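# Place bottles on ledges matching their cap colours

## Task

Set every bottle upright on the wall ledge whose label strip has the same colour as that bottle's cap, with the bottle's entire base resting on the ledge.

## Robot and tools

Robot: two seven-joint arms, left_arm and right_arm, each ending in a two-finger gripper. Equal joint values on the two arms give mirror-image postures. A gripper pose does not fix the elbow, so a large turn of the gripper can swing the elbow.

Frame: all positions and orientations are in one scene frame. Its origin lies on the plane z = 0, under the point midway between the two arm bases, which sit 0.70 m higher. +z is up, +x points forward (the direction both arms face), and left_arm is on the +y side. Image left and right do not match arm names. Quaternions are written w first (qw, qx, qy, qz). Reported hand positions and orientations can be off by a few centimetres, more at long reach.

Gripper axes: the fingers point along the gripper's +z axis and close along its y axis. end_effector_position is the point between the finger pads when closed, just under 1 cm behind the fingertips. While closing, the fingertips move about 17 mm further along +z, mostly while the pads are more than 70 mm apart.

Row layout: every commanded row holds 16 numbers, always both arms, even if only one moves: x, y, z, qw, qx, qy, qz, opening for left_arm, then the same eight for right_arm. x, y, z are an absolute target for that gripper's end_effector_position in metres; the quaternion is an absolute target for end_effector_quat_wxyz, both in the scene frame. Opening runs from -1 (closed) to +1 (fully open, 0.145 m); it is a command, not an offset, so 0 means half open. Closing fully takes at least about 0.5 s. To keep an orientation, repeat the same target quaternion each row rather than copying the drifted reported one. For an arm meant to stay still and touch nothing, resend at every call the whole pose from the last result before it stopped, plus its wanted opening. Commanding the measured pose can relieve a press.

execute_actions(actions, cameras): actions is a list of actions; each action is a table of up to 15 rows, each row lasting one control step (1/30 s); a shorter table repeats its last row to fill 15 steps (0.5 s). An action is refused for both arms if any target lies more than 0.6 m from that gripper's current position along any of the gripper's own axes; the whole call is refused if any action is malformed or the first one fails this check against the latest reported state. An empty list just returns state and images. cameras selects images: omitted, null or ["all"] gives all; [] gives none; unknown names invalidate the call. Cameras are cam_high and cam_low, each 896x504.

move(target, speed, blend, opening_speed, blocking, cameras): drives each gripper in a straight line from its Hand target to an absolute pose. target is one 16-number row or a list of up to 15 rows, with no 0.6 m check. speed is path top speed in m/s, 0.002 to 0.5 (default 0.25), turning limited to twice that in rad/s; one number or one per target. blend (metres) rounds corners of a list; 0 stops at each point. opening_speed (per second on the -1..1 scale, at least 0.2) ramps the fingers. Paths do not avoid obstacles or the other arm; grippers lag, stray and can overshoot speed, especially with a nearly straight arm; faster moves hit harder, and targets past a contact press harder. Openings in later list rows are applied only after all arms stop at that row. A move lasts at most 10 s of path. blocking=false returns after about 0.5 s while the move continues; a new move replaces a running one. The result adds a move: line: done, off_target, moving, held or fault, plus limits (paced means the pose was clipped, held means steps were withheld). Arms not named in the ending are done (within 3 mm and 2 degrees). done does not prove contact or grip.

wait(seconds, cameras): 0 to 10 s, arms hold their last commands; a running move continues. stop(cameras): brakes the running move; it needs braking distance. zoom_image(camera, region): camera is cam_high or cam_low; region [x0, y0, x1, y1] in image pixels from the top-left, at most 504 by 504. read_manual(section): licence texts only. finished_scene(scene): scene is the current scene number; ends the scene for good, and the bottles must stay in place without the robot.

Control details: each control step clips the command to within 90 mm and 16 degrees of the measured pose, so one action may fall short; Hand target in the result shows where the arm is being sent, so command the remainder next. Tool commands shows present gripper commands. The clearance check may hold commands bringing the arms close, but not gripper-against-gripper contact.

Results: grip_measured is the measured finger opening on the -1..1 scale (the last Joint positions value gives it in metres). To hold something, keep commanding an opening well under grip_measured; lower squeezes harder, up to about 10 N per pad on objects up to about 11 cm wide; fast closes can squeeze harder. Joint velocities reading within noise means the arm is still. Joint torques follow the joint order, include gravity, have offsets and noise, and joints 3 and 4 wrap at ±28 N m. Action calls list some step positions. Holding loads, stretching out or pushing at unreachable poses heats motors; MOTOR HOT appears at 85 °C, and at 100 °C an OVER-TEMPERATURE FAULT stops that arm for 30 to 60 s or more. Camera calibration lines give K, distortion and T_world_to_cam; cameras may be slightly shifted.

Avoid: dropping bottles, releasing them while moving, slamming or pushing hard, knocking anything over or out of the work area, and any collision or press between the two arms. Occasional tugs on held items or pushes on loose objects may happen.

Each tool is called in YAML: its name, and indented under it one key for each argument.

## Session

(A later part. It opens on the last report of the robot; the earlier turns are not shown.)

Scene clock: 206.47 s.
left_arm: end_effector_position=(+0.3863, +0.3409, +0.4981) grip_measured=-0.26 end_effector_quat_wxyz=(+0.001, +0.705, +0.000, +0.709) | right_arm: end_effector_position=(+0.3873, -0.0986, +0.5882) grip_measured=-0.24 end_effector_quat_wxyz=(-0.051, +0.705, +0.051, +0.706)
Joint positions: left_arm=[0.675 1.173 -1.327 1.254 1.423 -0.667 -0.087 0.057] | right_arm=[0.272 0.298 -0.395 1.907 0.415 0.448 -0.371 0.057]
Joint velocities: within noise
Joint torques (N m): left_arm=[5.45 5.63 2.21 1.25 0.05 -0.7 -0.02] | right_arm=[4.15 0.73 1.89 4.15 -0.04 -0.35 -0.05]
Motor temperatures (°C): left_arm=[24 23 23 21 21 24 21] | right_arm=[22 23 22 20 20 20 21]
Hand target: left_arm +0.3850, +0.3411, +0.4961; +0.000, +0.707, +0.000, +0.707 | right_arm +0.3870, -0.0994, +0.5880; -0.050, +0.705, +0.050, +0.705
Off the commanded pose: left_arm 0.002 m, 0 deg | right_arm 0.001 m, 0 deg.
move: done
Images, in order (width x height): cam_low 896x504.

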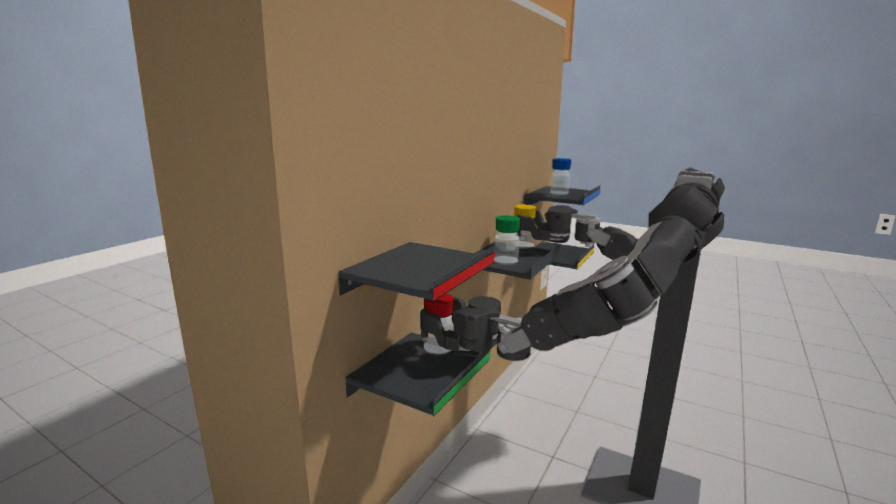

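move:
  target:
    - [0.385,0.341,0.531,0,0.7071,0,0.7071,-1,0.387,-0.0995,0.622,-0.05,0.705,0.05,0.705,-1]
    - [0.25,0.30,0.531,-0.09,0.7,0.09,0.7,-1,0.285,-0.115,0.622,-0.05,0.705,0.05,0.705,-1]
  speed: [0.06,0.15]
  cameras: ["cam_low"]

move:
  target:
    - [0.22,0.24,0.60,-0.183,0.683,0.183,0.683,-1,0.235,-0.27,0.55,0,0.7071,0,0.7071,-1]
    - [0.24,0.24,0.735,-0.183,0.683,0.183,0.683,-1,0.275,-0.345,0.535,0,0.7071,0,0.7071,-1]
  speed: 0.2

Scene clock: 222.07 s.
left_arm: end_effector_position=(+0.2492, +0.2998, +0.5300) grip_measured=-0.26 end_effector_quat_wxyz=(-0.103, +0.709, +0.088, +0.692) | right_arm: end_effector_position=(+0.2863, -0.1155, +0.6197) grip_measured=-0.24 end_effector_quat_wxyz=(-0.050, +0.694, +0.049, +0.716)
Joint positions: left_arm=[0.202 1.542 -1.255 2.118 0.818 -0.783 -1.175 0.057] | right_arm=[-0.121 0.404 -0.291 2.44 0.402 0.556 -0.449 0.057]
Joint velocities: within noise
Joint torques (N m): left_arm=[2.7 4.79 2.25 1.88 -0.42 -0.46 -0.03] | right_arm=[1.91 1.46 0.43 3.62 -0.3 -0.74 0.08]
Motor temperatures (°C): left_arm=[24 23 23 21 21 24 21] | right_arm=[22 23 22 20 20 20 21]
Hand target: left_arm +0.2502, +0.2997, +0.5310; -0.102, +0.706, +0.090, +0.695 | right_arm +0.2860, -0.1149, +0.6214; -0.051, +0.691, +0.049, +0.720
Off the commanded pose: left_arm 0.001 m, 2 deg | right_arm 0.003 m, 2 deg.
joint sent to its limit (left arm) — joint 6 (wrist pitch), lower limit. The joint targets still meet the commanded pose.
joint sent to its limit (right arm) — joint 4 (elbow), upper limit, where the elbow is as bent as it goes. The joint targets still meet the commanded pose.
move: done
Images, in order (width x height): cam_low 896x504.

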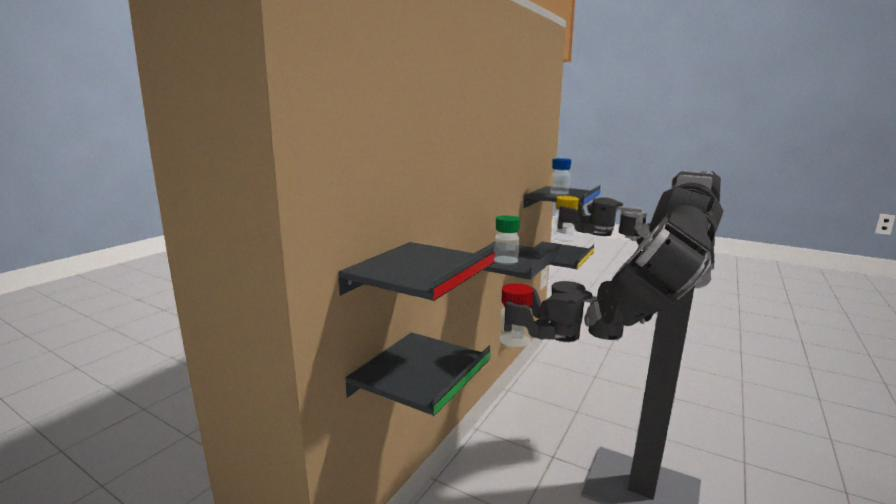

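Scene clock: 224.23 s.
left_arm: end_effector_position=(+0.2407, +0.2400, +0.7354) grip_measured=-0.26 end_effector_quat_wxyz=(-0.285, +0.492, +0.309, +0.762) | right_arm: end_effector_position=(+0.2746, -0.3462, +0.5328) grip_measured=-0.24 end_effector_quat_wxyz=(+0.002, +0.711, -0.001, +0.703)
Joint positions: left_arm=[0.443 0.39 -0.46 2.432 0.38 0.781 -1.579 0.057] | right_arm=[-0.64 0.732 0.495 1.779 0.864 -0.131 0.206 0.057]
Joint velocities: within noise
Joint torques (N m): left_arm=[4.5 1.6 0.21 2.1 -0.24 0.03 0.14] | right_arm=[1.44 4.58 3.51 3.29 0.32 -0.65 0.18]
Motor temperatures (°C): left_arm=[24 23 23 21 21 24 21] | right_arm=[22 23 22 20 20 20 21]
Hand target: left_arm +0.2406, +0.2399, +0.7348; -0.288, +0.493, +0.307, +0.761 | right_arm +0.2750, -0.3450, +0.5350; +0.000, +0.707, +0.000, +0.707
Off the commanded pose: left_arm 0.001 m, 30 deg; orientation clipped | right_arm 0.003 m, 1 deg.
joint read past its limit (left arm) — joint 4 (elbow), upper limit, where the elbow is as bent as it goes.
joint sent to its limit (left arm) — joint 4 (elbow), upper limit, where the elbow is as bent as it goes; joint 6 (wrist pitch), upper limit; joint 7 (wrist yaw), lower limit. The joint targets are off in orientation, not in position.
move: off_target (left_arm); limits=paced

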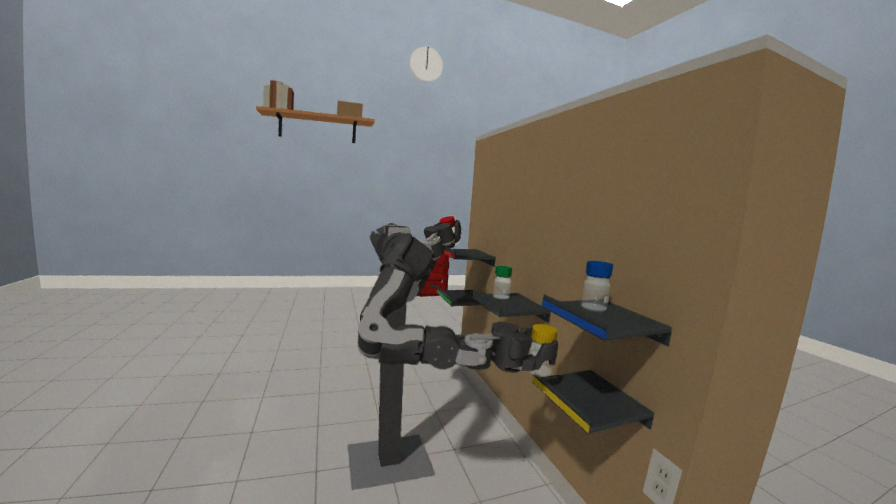

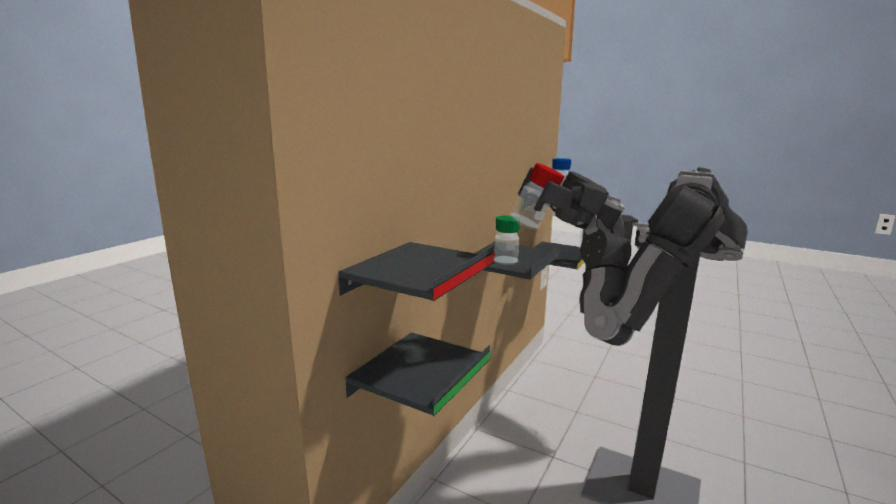

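move:
  target:
    - [0.29,0.28,0.745,-0.183,0.683,0.183,0.683,-1,0.33,-0.352,0.53,0,0.7071,0,0.7071,-1]
    - [0.315,0.29,0.735,-0.183,0.683,0.183,0.683,-1,0.387,-0.36,0.53,0,0.7071,0,0.7071,-1]
    - [0.325,0.297,0.733,-0.183,0.683,0.183,0.683,-1,0.387,-0.36,0.490,0,0.7071,0,0.7071,-1]
  speed: [0.12,0.12,0.03]

Scene clock: 239.10 s.
left_arm: end_effector_position=(+0.3245, +0.2973, +0.7335) grip_measured=-0.26 end_effector_quat_wxyz=(-0.183, +0.683, +0.184, +0.682) | right_arm: end_effector_position=(+0.3866, -0.3621, +0.4911) grip_measured=-0.24 end_effector_quat_wxyz=(+0.003, +0.707, -0.002, +0.707)
Joint positions: left_arm=[0.591 0.935 -0.118 2.205 1.415 0.741 -1.333 0.057] | right_arm=[0.127 0.682 0.075 1.136 0.671 -0.166 0.322 0.057]
Joint velocities: within noise
Joint torques (N m): left_arm=[5.24 3.76 1.52 1.07 -0.47 -0.35 0.22] | right_arm=[4.55 5.47 1.73 3.07 0.29 -0.54 0.17]
Motor temperatures (°C): left_arm=[24 22 23 21 22 24 21] | right_arm=[21 24 23 20 20 20 21]
Hand target: left_arm +0.3250, +0.2970, +0.7329; -0.183, +0.683, +0.183, +0.683 | right_arm +0.3870, -0.3599, +0.4900; +0.000, +0.707, +0.000, +0.707
Off the commanded pose: left_arm 0.001 m, 0 deg | right_arm 0.002 m, 0 deg.
move: done

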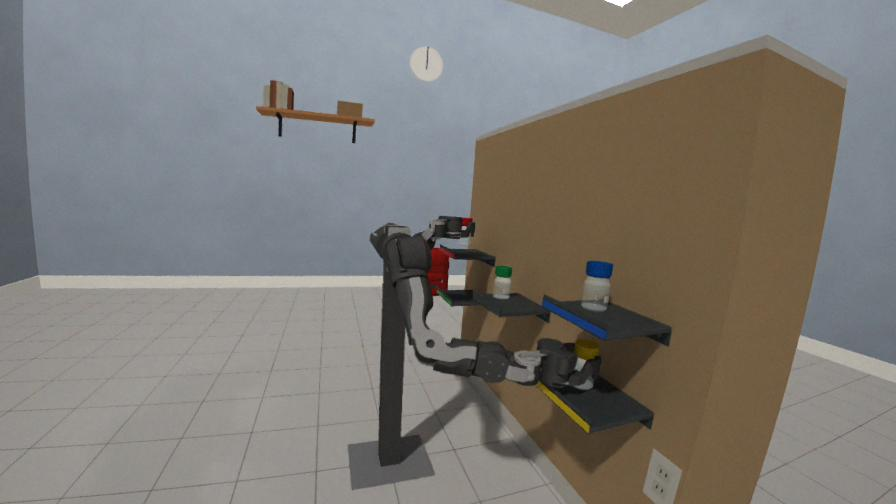

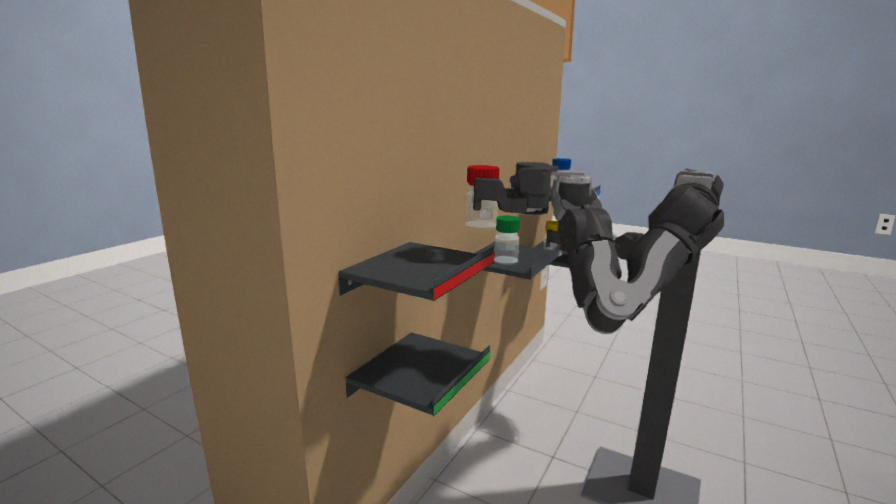

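move:
  target:
    - [0.39,0.336,0.715,-0.183,0.683,0.183,0.683,-1,0.387,-0.36,0.485,0,0.7071,0,0.7071,-1]
    - [0.39,0.336,0.676,-0.183,0.683,0.183,0.683,-1,0.387,-0.36,0.477,0,0.7071,0,0.7071,-1]
  speed: [0.1,0.03]

Scene clock: 247.13 s.
left_arm: end_effector_position=(+0.3888, +0.3378, +0.6857) grip_measured=-0.26 end_effector_quat_wxyz=(-0.186, +0.670, +0.186, +0.694) | right_arm: end_effector_position=(+0.3884, -0.3618, +0.4896) grip_measured=-0.24 end_effector_quat_wxyz=(+0.002, +0.691, +0.001, +0.723)
Joint positions: left_arm=[0.565 0.947 -0.289 1.815 1.087 0.414 -0.93 0.057] | right_arm=[0.151 0.692 0.017 1.08 0.71 -0.263 0.326 0.057]
Joint velocities: within noise
Joint torques (N m): left_arm=[4.15 3.97 1.87 2.09 0.19 -0.09 0.15] | right_arm=[2.99 5.37 0.28 1.77 0.06 0.3 -0.09]
Motor temperatures (°C): left_arm=[24 22 23 21 22 24 21] | right_arm=[22 24 22 20 20 20 21]
Hand target: left_arm +0.3899, +0.3361, +0.6761; -0.183, +0.683, +0.183, +0.683 | right_arm +0.3866, -0.3600, +0.4772; +0.000, +0.707, +0.000, +0.707
Off the commanded pose: left_arm 0.010 m, 2 deg | right_arm 0.013 m, 3 deg.
move: off_target (left_arm, right_arm)

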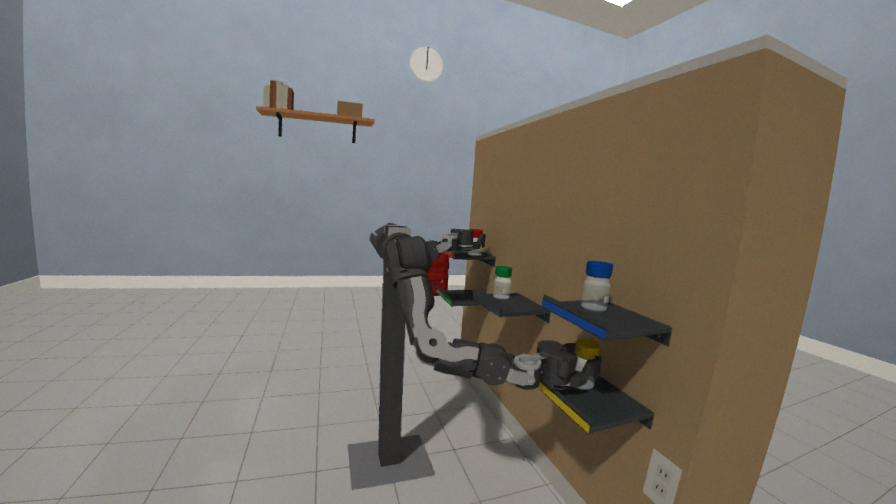

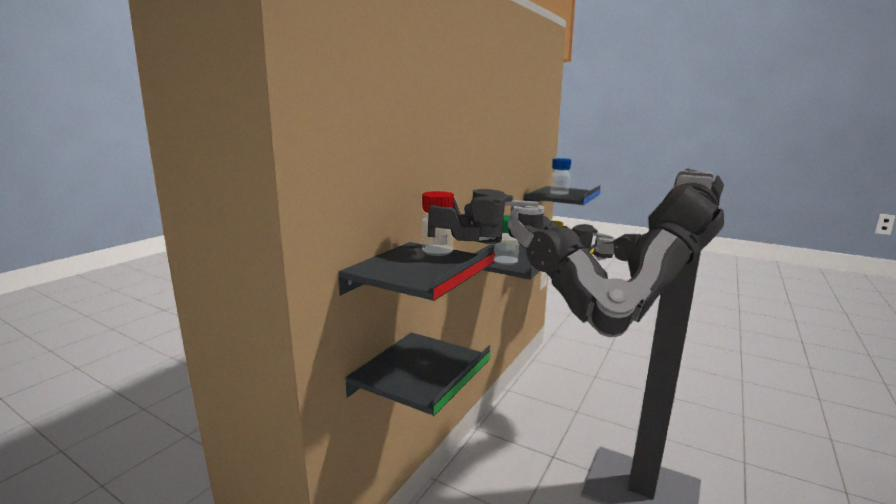

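move:
  target:
    - [0.39,0.337,0.684,-0.183,0.683,0.183,0.683,-1,0.388,-0.361,0.488,0,0.7071,0,0.7071,-1]
    - [0.39,0.337,0.684,-0.183,0.683,0.183,0.683,0.3,0.388,-0.361,0.488,0,0.7071,0,0.7071,0.3]
    - [0.295,0.282,0.695,-0.183,0.683,0.183,0.683,0.3,0.28,-0.358,0.495,0,0.7071,0,0.7071,0.3]
  speed: 0.1
  opening_speed: 1

Scene clock: 261.13 s.
left_arm: end_effector_position=(+0.2951, +0.2808, +0.6965) grip_measured=+0.30 end_effector_quat_wxyz=(-0.181, +0.681, +0.181, +0.686) | right_arm: end_effector_position=(+0.2798, -0.3584, +0.4932) grip_measured=+0.30 end_effector_quat_wxyz=(+0.001, +0.710, -0.001, +0.705)
Joint positions: left_arm=[0.271 0.968 -0.056 2.39 1.31 0.581 -1.358 0.098] | right_arm=[-0.517 0.708 0.371 1.558 0.82 -0.26 0.295 0.098]
Joint velocities: within noise
Joint torques (N m): left_arm=[3.78 3.94 2 1.18 -0.25 -0.16 -0.05] | right_arm=[1.15 5.74 3.86 3.48 0.35 -0.52 0.12]
Motor temperatures (°C): left_arm=[24 22 23 21 22 24 21] | right_arm=[21 24 22 20 20 20 21]
Hand target: left_arm +0.2950, +0.2820, +0.6950; -0.183, +0.683, +0.183, +0.683 | right_arm +0.2800, -0.3581, +0.4951; +0.000, +0.707, +0.000, +0.707
Off the commanded pose: left_arm 0.002 m, 1 deg | right_arm 0.002 m, 0 deg.
move: done

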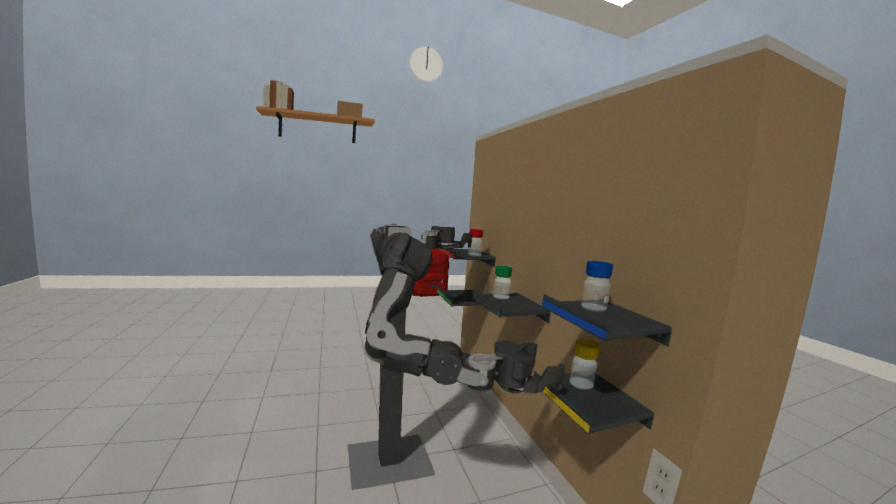

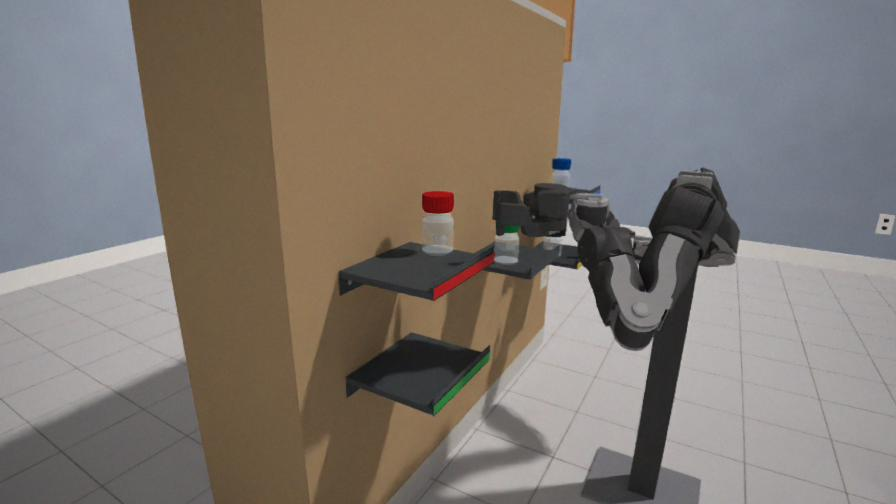

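move:
  target:
    - [0.285,0.15,0.65,-0.05,0.705,0.05,0.705,0.3,0.28,-0.358,0.495,0,0.7071,0,0.7071,0.3]
    - [0.29,0.046,0.588,0.05,0.705,-0.05,0.705,0.3,0.28,-0.358,0.495,0,0.7071,0,0.7071,0.3]
    - [0.375,0.034,0.586,0.05,0.705,-0.05,0.705,0.3,0.28,-0.358,0.495,0,0.7071,0,0.7071,0.3]
    - [0.375,0.034,0.586,0.05,0.705,-0.05,0.705,-1,0.28,-0.358,0.495,0,0.7071,0,0.7071,0.3]
  speed: [0.2,0.2,0.1,0.1]
  opening_speed: 1.5

Scene clock: 288.20 s.
left_arm: end_effector_position=(+0.3748, +0.0344, +0.5872) grip_measured=-0.24 end_effector_quat_wxyz=(+0.049, +0.704, -0.049, +0.707) | right_arm: end_effector_position=(+0.2798, -0.3584, +0.4932) grip_measured=+0.30 end_effector_quat_wxyz=(+0.001, +0.710, -0.002, +0.705)
Joint positions: left_arm=[0.667 0.443 -1.068 1.873 0.803 0.214 -0.991 0.058] | right_arm=[-0.517 0.708 0.371 1.558 0.82 -0.26 0.295 0.098]
Joint velocities: within noise
Joint torques (N m): left_arm=[7.19 -0.17 2.06 3.28 -0.27 -0.45 0.19] | right_arm=[1.12 5.74 3.82 3.36 0.36 -0.53 0.14]
Motor temperatures (°C): left_arm=[24 22 23 21 22 24 21] | right_arm=[21 24 23 20 20 20 21]
Hand target: left_arm +0.3750, +0.0340, +0.5860; +0.050, +0.705, -0.050, +0.705 | right_arm +0.2800, -0.3581, +0.4951; +0.000, +0.707, +0.000, +0.707
Off the commanded pose: left_arm 0.001 m, 0 deg | right_arm 0.002 m, 0 deg.
move: done

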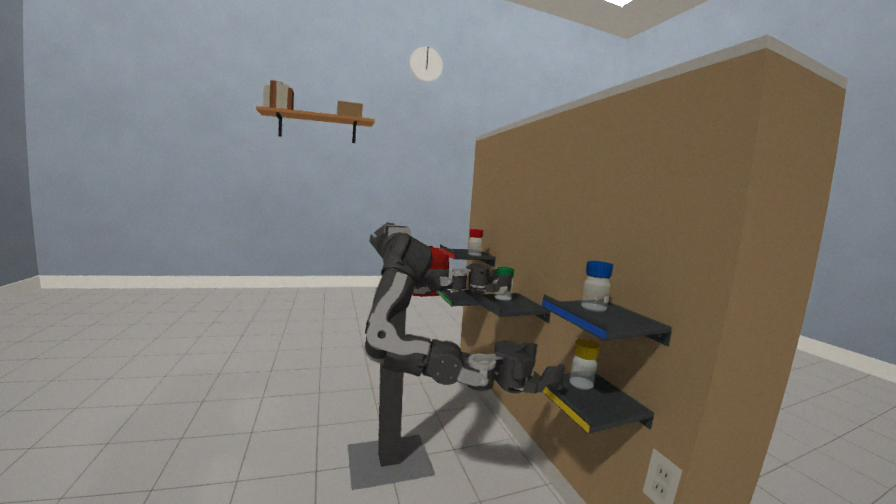

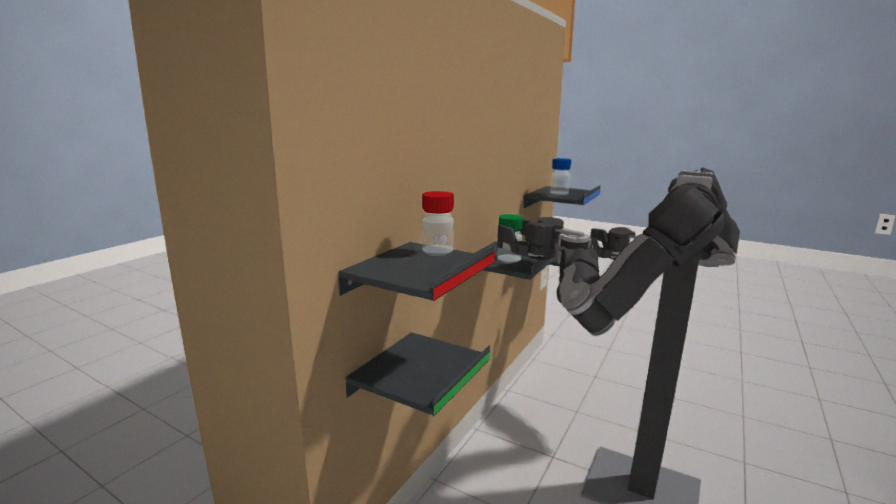

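move:
  target:
    - [0.375,0.034,0.622,0.05,0.705,-0.05,0.705,-1,0.28,-0.358,0.495,0,0.7071,0,0.7071,0.3]
    - [0.285,0.048,0.622,0.05,0.705,-0.05,0.705,-1,0.28,-0.358,0.495,0,0.7071,0,0.7071,0.3]
    - [0.235,0.27,0.55,0,0.7071,0,0.7071,-1,0.28,-0.358,0.495,0,0.7071,0,0.7071,0.3]
    - [0.27,0.342,0.532,0,0.7071,0,0.7071,-1,0.28,-0.358,0.495,0,0.7071,0,0.7071,0.3]
  speed: [0.08,0.15,0.2,0.15]
  blend: [0,0,0.02,0]

move:
  target:
    - [0.33,0.342,0.530,0,0.7071,0,0.7071,-1,0.28,-0.358,0.495,0,0.7071,0,0.7071,0.3]
    - [0.388,0.342,0.528,0,0.7071,0,0.7071,-1,0.28,-0.358,0.495,0,0.7071,0,0.7071,0.3]
    - [0.388,0.342,0.507,0,0.7071,0,0.7071,-1,0.28,-0.358,0.495,0,0.7071,0,0.7071,0.3]
    - [0.388,0.342,0.483,0,0.7071,0,0.7071,-1,0.28,-0.358,0.495,0,0.7071,0,0.7071,0.3]
  speed: [0.12,0.1,0.06,0.03]

Scene clock: 309.27 s.
left_arm: end_effector_position=(+0.2701, +0.3422, +0.5313) grip_measured=-0.24 end_effector_quat_wxyz=(-0.013, +0.752, -0.002, +0.659) | right_arm: end_effector_position=(+0.2798, -0.3584, +0.4932) grip_measured=+0.30 end_effector_quat_wxyz=(+0.001, +0.710, -0.002, +0.705)
Joint positions: left_arm=[0.636 1.724 -1.564 1.87 1.397 -0.781 -0.243 0.058] | right_arm=[-0.517 0.708 0.371 1.558 0.82 -0.26 0.295 0.098]
Joint velocities: within noise
Joint torques (N m): left_arm=[3.49 5.79 1.48 0.61 0.04 -0.85 0.23] | right_arm=[1.17 5.82 3.81 3.44 0.34 -0.53 0.14]
Motor temperatures (°C): left_arm=[25 22 23 21 22 24 21] | right_arm=[21 24 23 20 20 20 21]
Hand target: left_arm +0.2702, +0.3419, +0.5322; -0.011, +0.750, -0.003, +0.662 | right_arm +0.2800, -0.3581, +0.4950; +0.000, +0.707, +0.000, +0.707
Off the commanded pose: left_arm 0.001 m, 8 deg | right_arm 0.002 m, 0 deg.
joint sent to its limit (left arm) — joint 3 (upper arm roll), lower limit; joint 6 (wrist pitch), lower limit. The joint targets are off in orientation, not in position.
move: off_target (left_arm)

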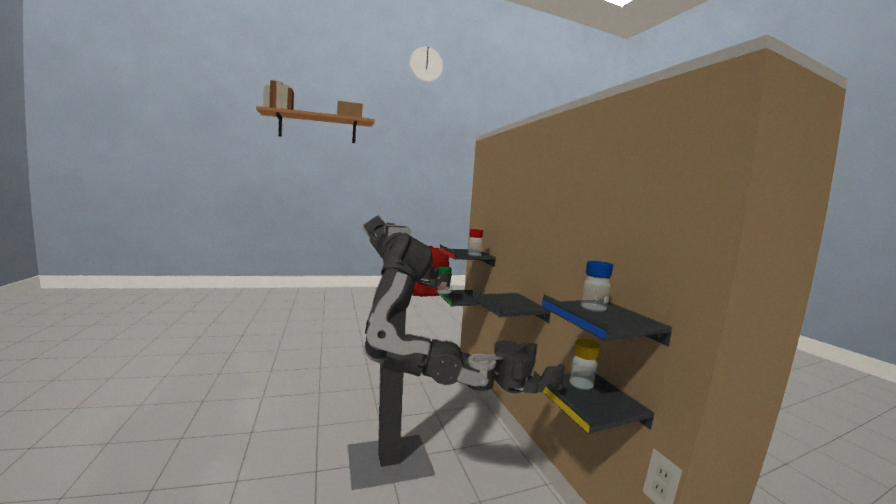

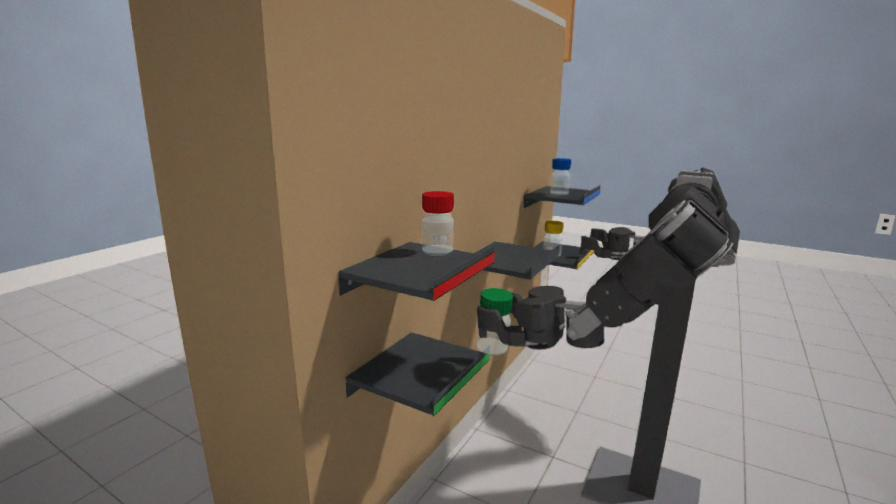

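Scene clock: 312.03 s.
left_arm: end_effector_position=(+0.3908, +0.3446, +0.4976) grip_measured=-0.24 end_effector_quat_wxyz=(-0.002, +0.687, +0.003, +0.726) | right_arm: end_effector_position=(+0.2798, -0.3584, +0.4932) grip_measured=+0.30 end_effector_quat_wxyz=(+0.001, +0.710, -0.002, +0.705)
Joint positions: left_arm=[0.773 1.135 -1.482 1.182 1.491 -0.77 -0.069 0.058] | right_arm=[-0.517 0.708 0.371 1.558 0.82 -0.26 0.295 0.098]
Joint velocities: within noise
Joint torques (N m): left_arm=[3.94 3.84 0.16 0.27 0.21 0.35 0.19] | right_arm=[1.02 5.66 3.81 3.43 0.35 -0.52 0.14]
Motor temperatures (°C): left_arm=[25 22 23 21 22 24 21] | right_arm=[21 24 23 20 20 20 21]
Hand target: left_arm +0.3875, +0.3420, +0.4832; +0.000, +0.707, +0.000, +0.707 | right_arm +0.2800, -0.3581, +0.4950; +0.000, +0.707, +0.000, +0.707
Off the commanded pose: left_arm 0.015 m, 3 deg | right_arm 0.002 m, 0 deg.
move: off_target (left_arm)

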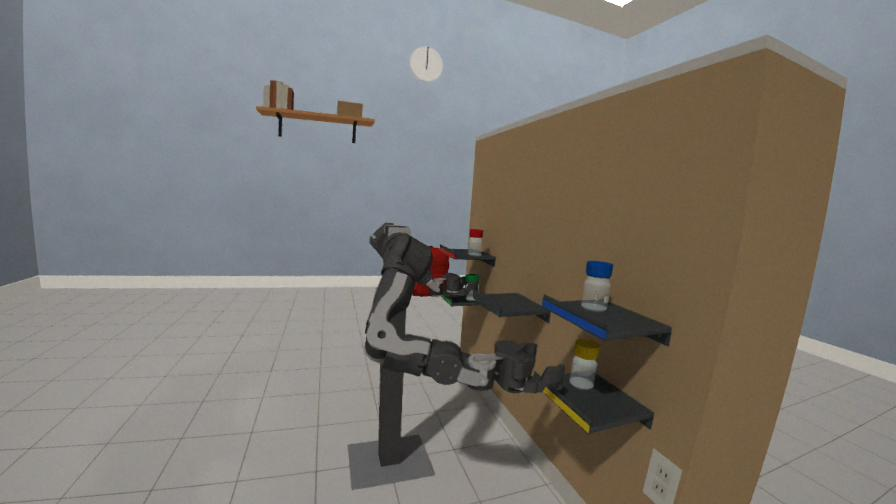

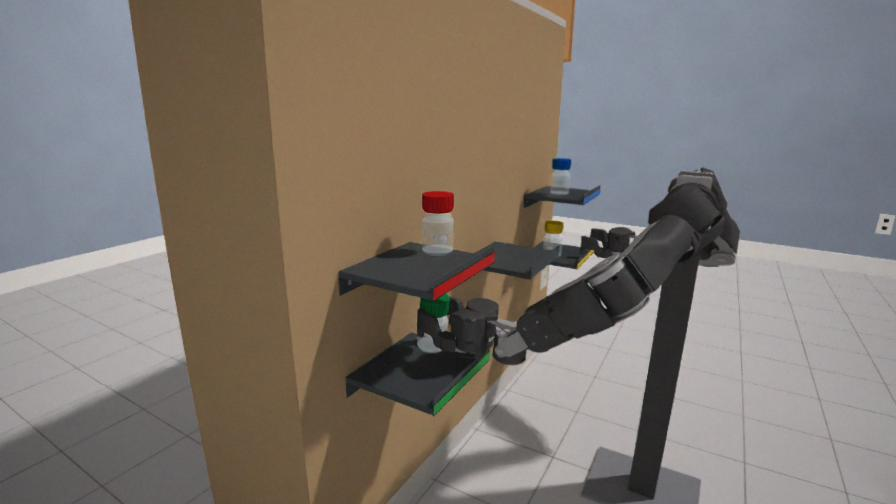

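move:
  target:
    - [0.39,0.3435,0.495,0,0.7071,0,0.7071,-1,0.28,-0.358,0.495,0,0.7071,0,0.7071,0.3]
    - [0.39,0.3435,0.495,0,0.7071,0,0.7071,0.3,0.28,-0.358,0.495,0,0.7071,0,0.7071,0.3]
    - [0.29,0.342,0.50,0,0.7071,0,0.7071,0.3,0.28,-0.358,0.495,0,0.7071,0,0.7071,0.3]
  speed: 0.1
  opening_speed: 1

zoom_image:
  camera: "cam_low"
  region: [330, 150, 630, 420]

Scene clock: 324.70 s.
left_arm: end_effector_position=(+0.2904, +0.3430, +0.5007) grip_measured=+0.30 end_effector_quat_wxyz=(-0.002, +0.706, +0.002, +0.708) | right_arm: end_effector_position=(+0.2798, -0.3584, +0.4932) grip_measured=+0.30 end_effector_quat_wxyz=(+0.001, +0.710, -0.002, +0.705)
Joint positions: left_arm=[-0.495 1.345 -0.317 1.622 1.234 -0.788 -0.176 0.098] | right_arm=[-0.517 0.708 0.371 1.558 0.82 -0.26 0.295 0.098]
Joint velocities: within noise
Joint torques (N m): left_arm=[2.68 6.16 2.29 1.58 0.01 -0.65 0.23] | right_arm=[1.07 5.68 3.77 3.38 0.35 -0.53 0.16]
Motor temperatures (°C): left_arm=[24 22 23 21 22 24 21] | right_arm=[21 24 23 21 20 20 21]
Hand target: left_arm +0.2900, +0.3420, +0.5000; +0.000, +0.707, +0.000, +0.707 | right_arm +0.2800, -0.3581, +0.4950; +0.000, +0.707, +0.000, +0.707
Off the commanded pose: left_arm 0.001 m, 0 deg | right_arm 0.002 m, 0 deg.
joint sent to its limit (left arm) — joint 6 (wrist pitch), lower limit. The joint targets still meet the commanded pose.
move: done

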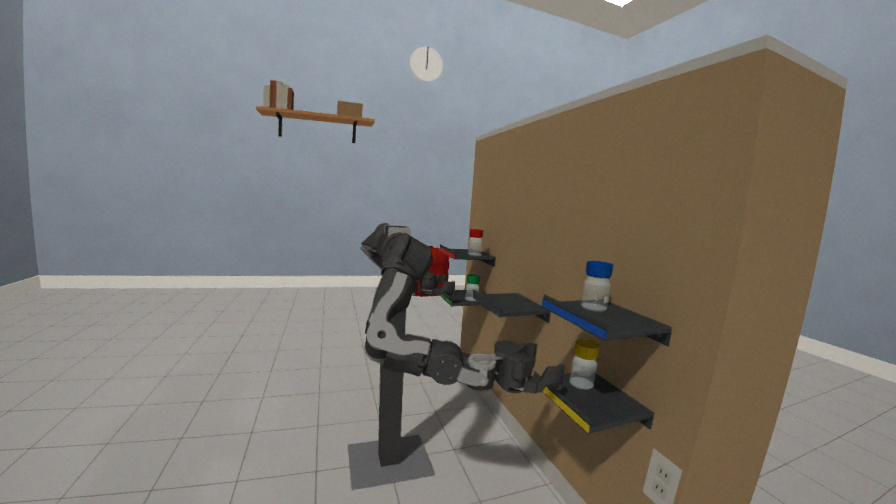

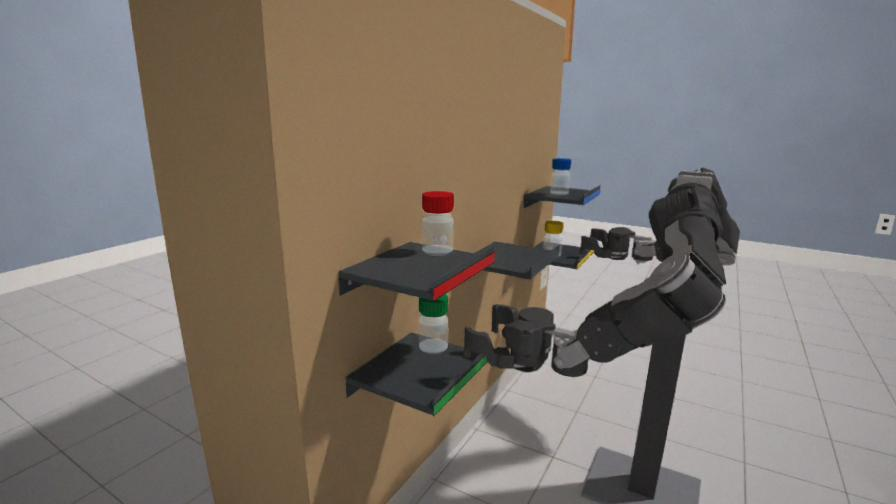

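Scaled by 1.680 from the camera's 896x504 image, which has a finer 1280x720 frame.

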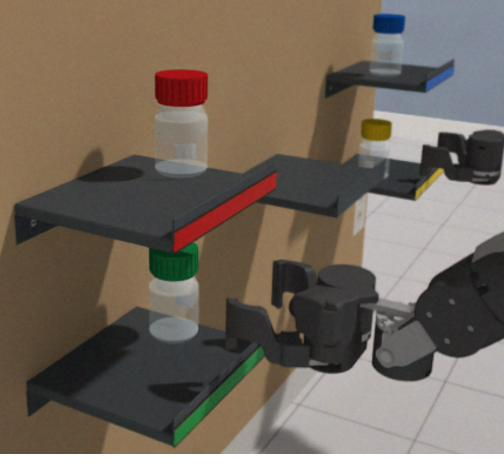

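finished_scene:
  scene: 2

The scene is finished: the task was done.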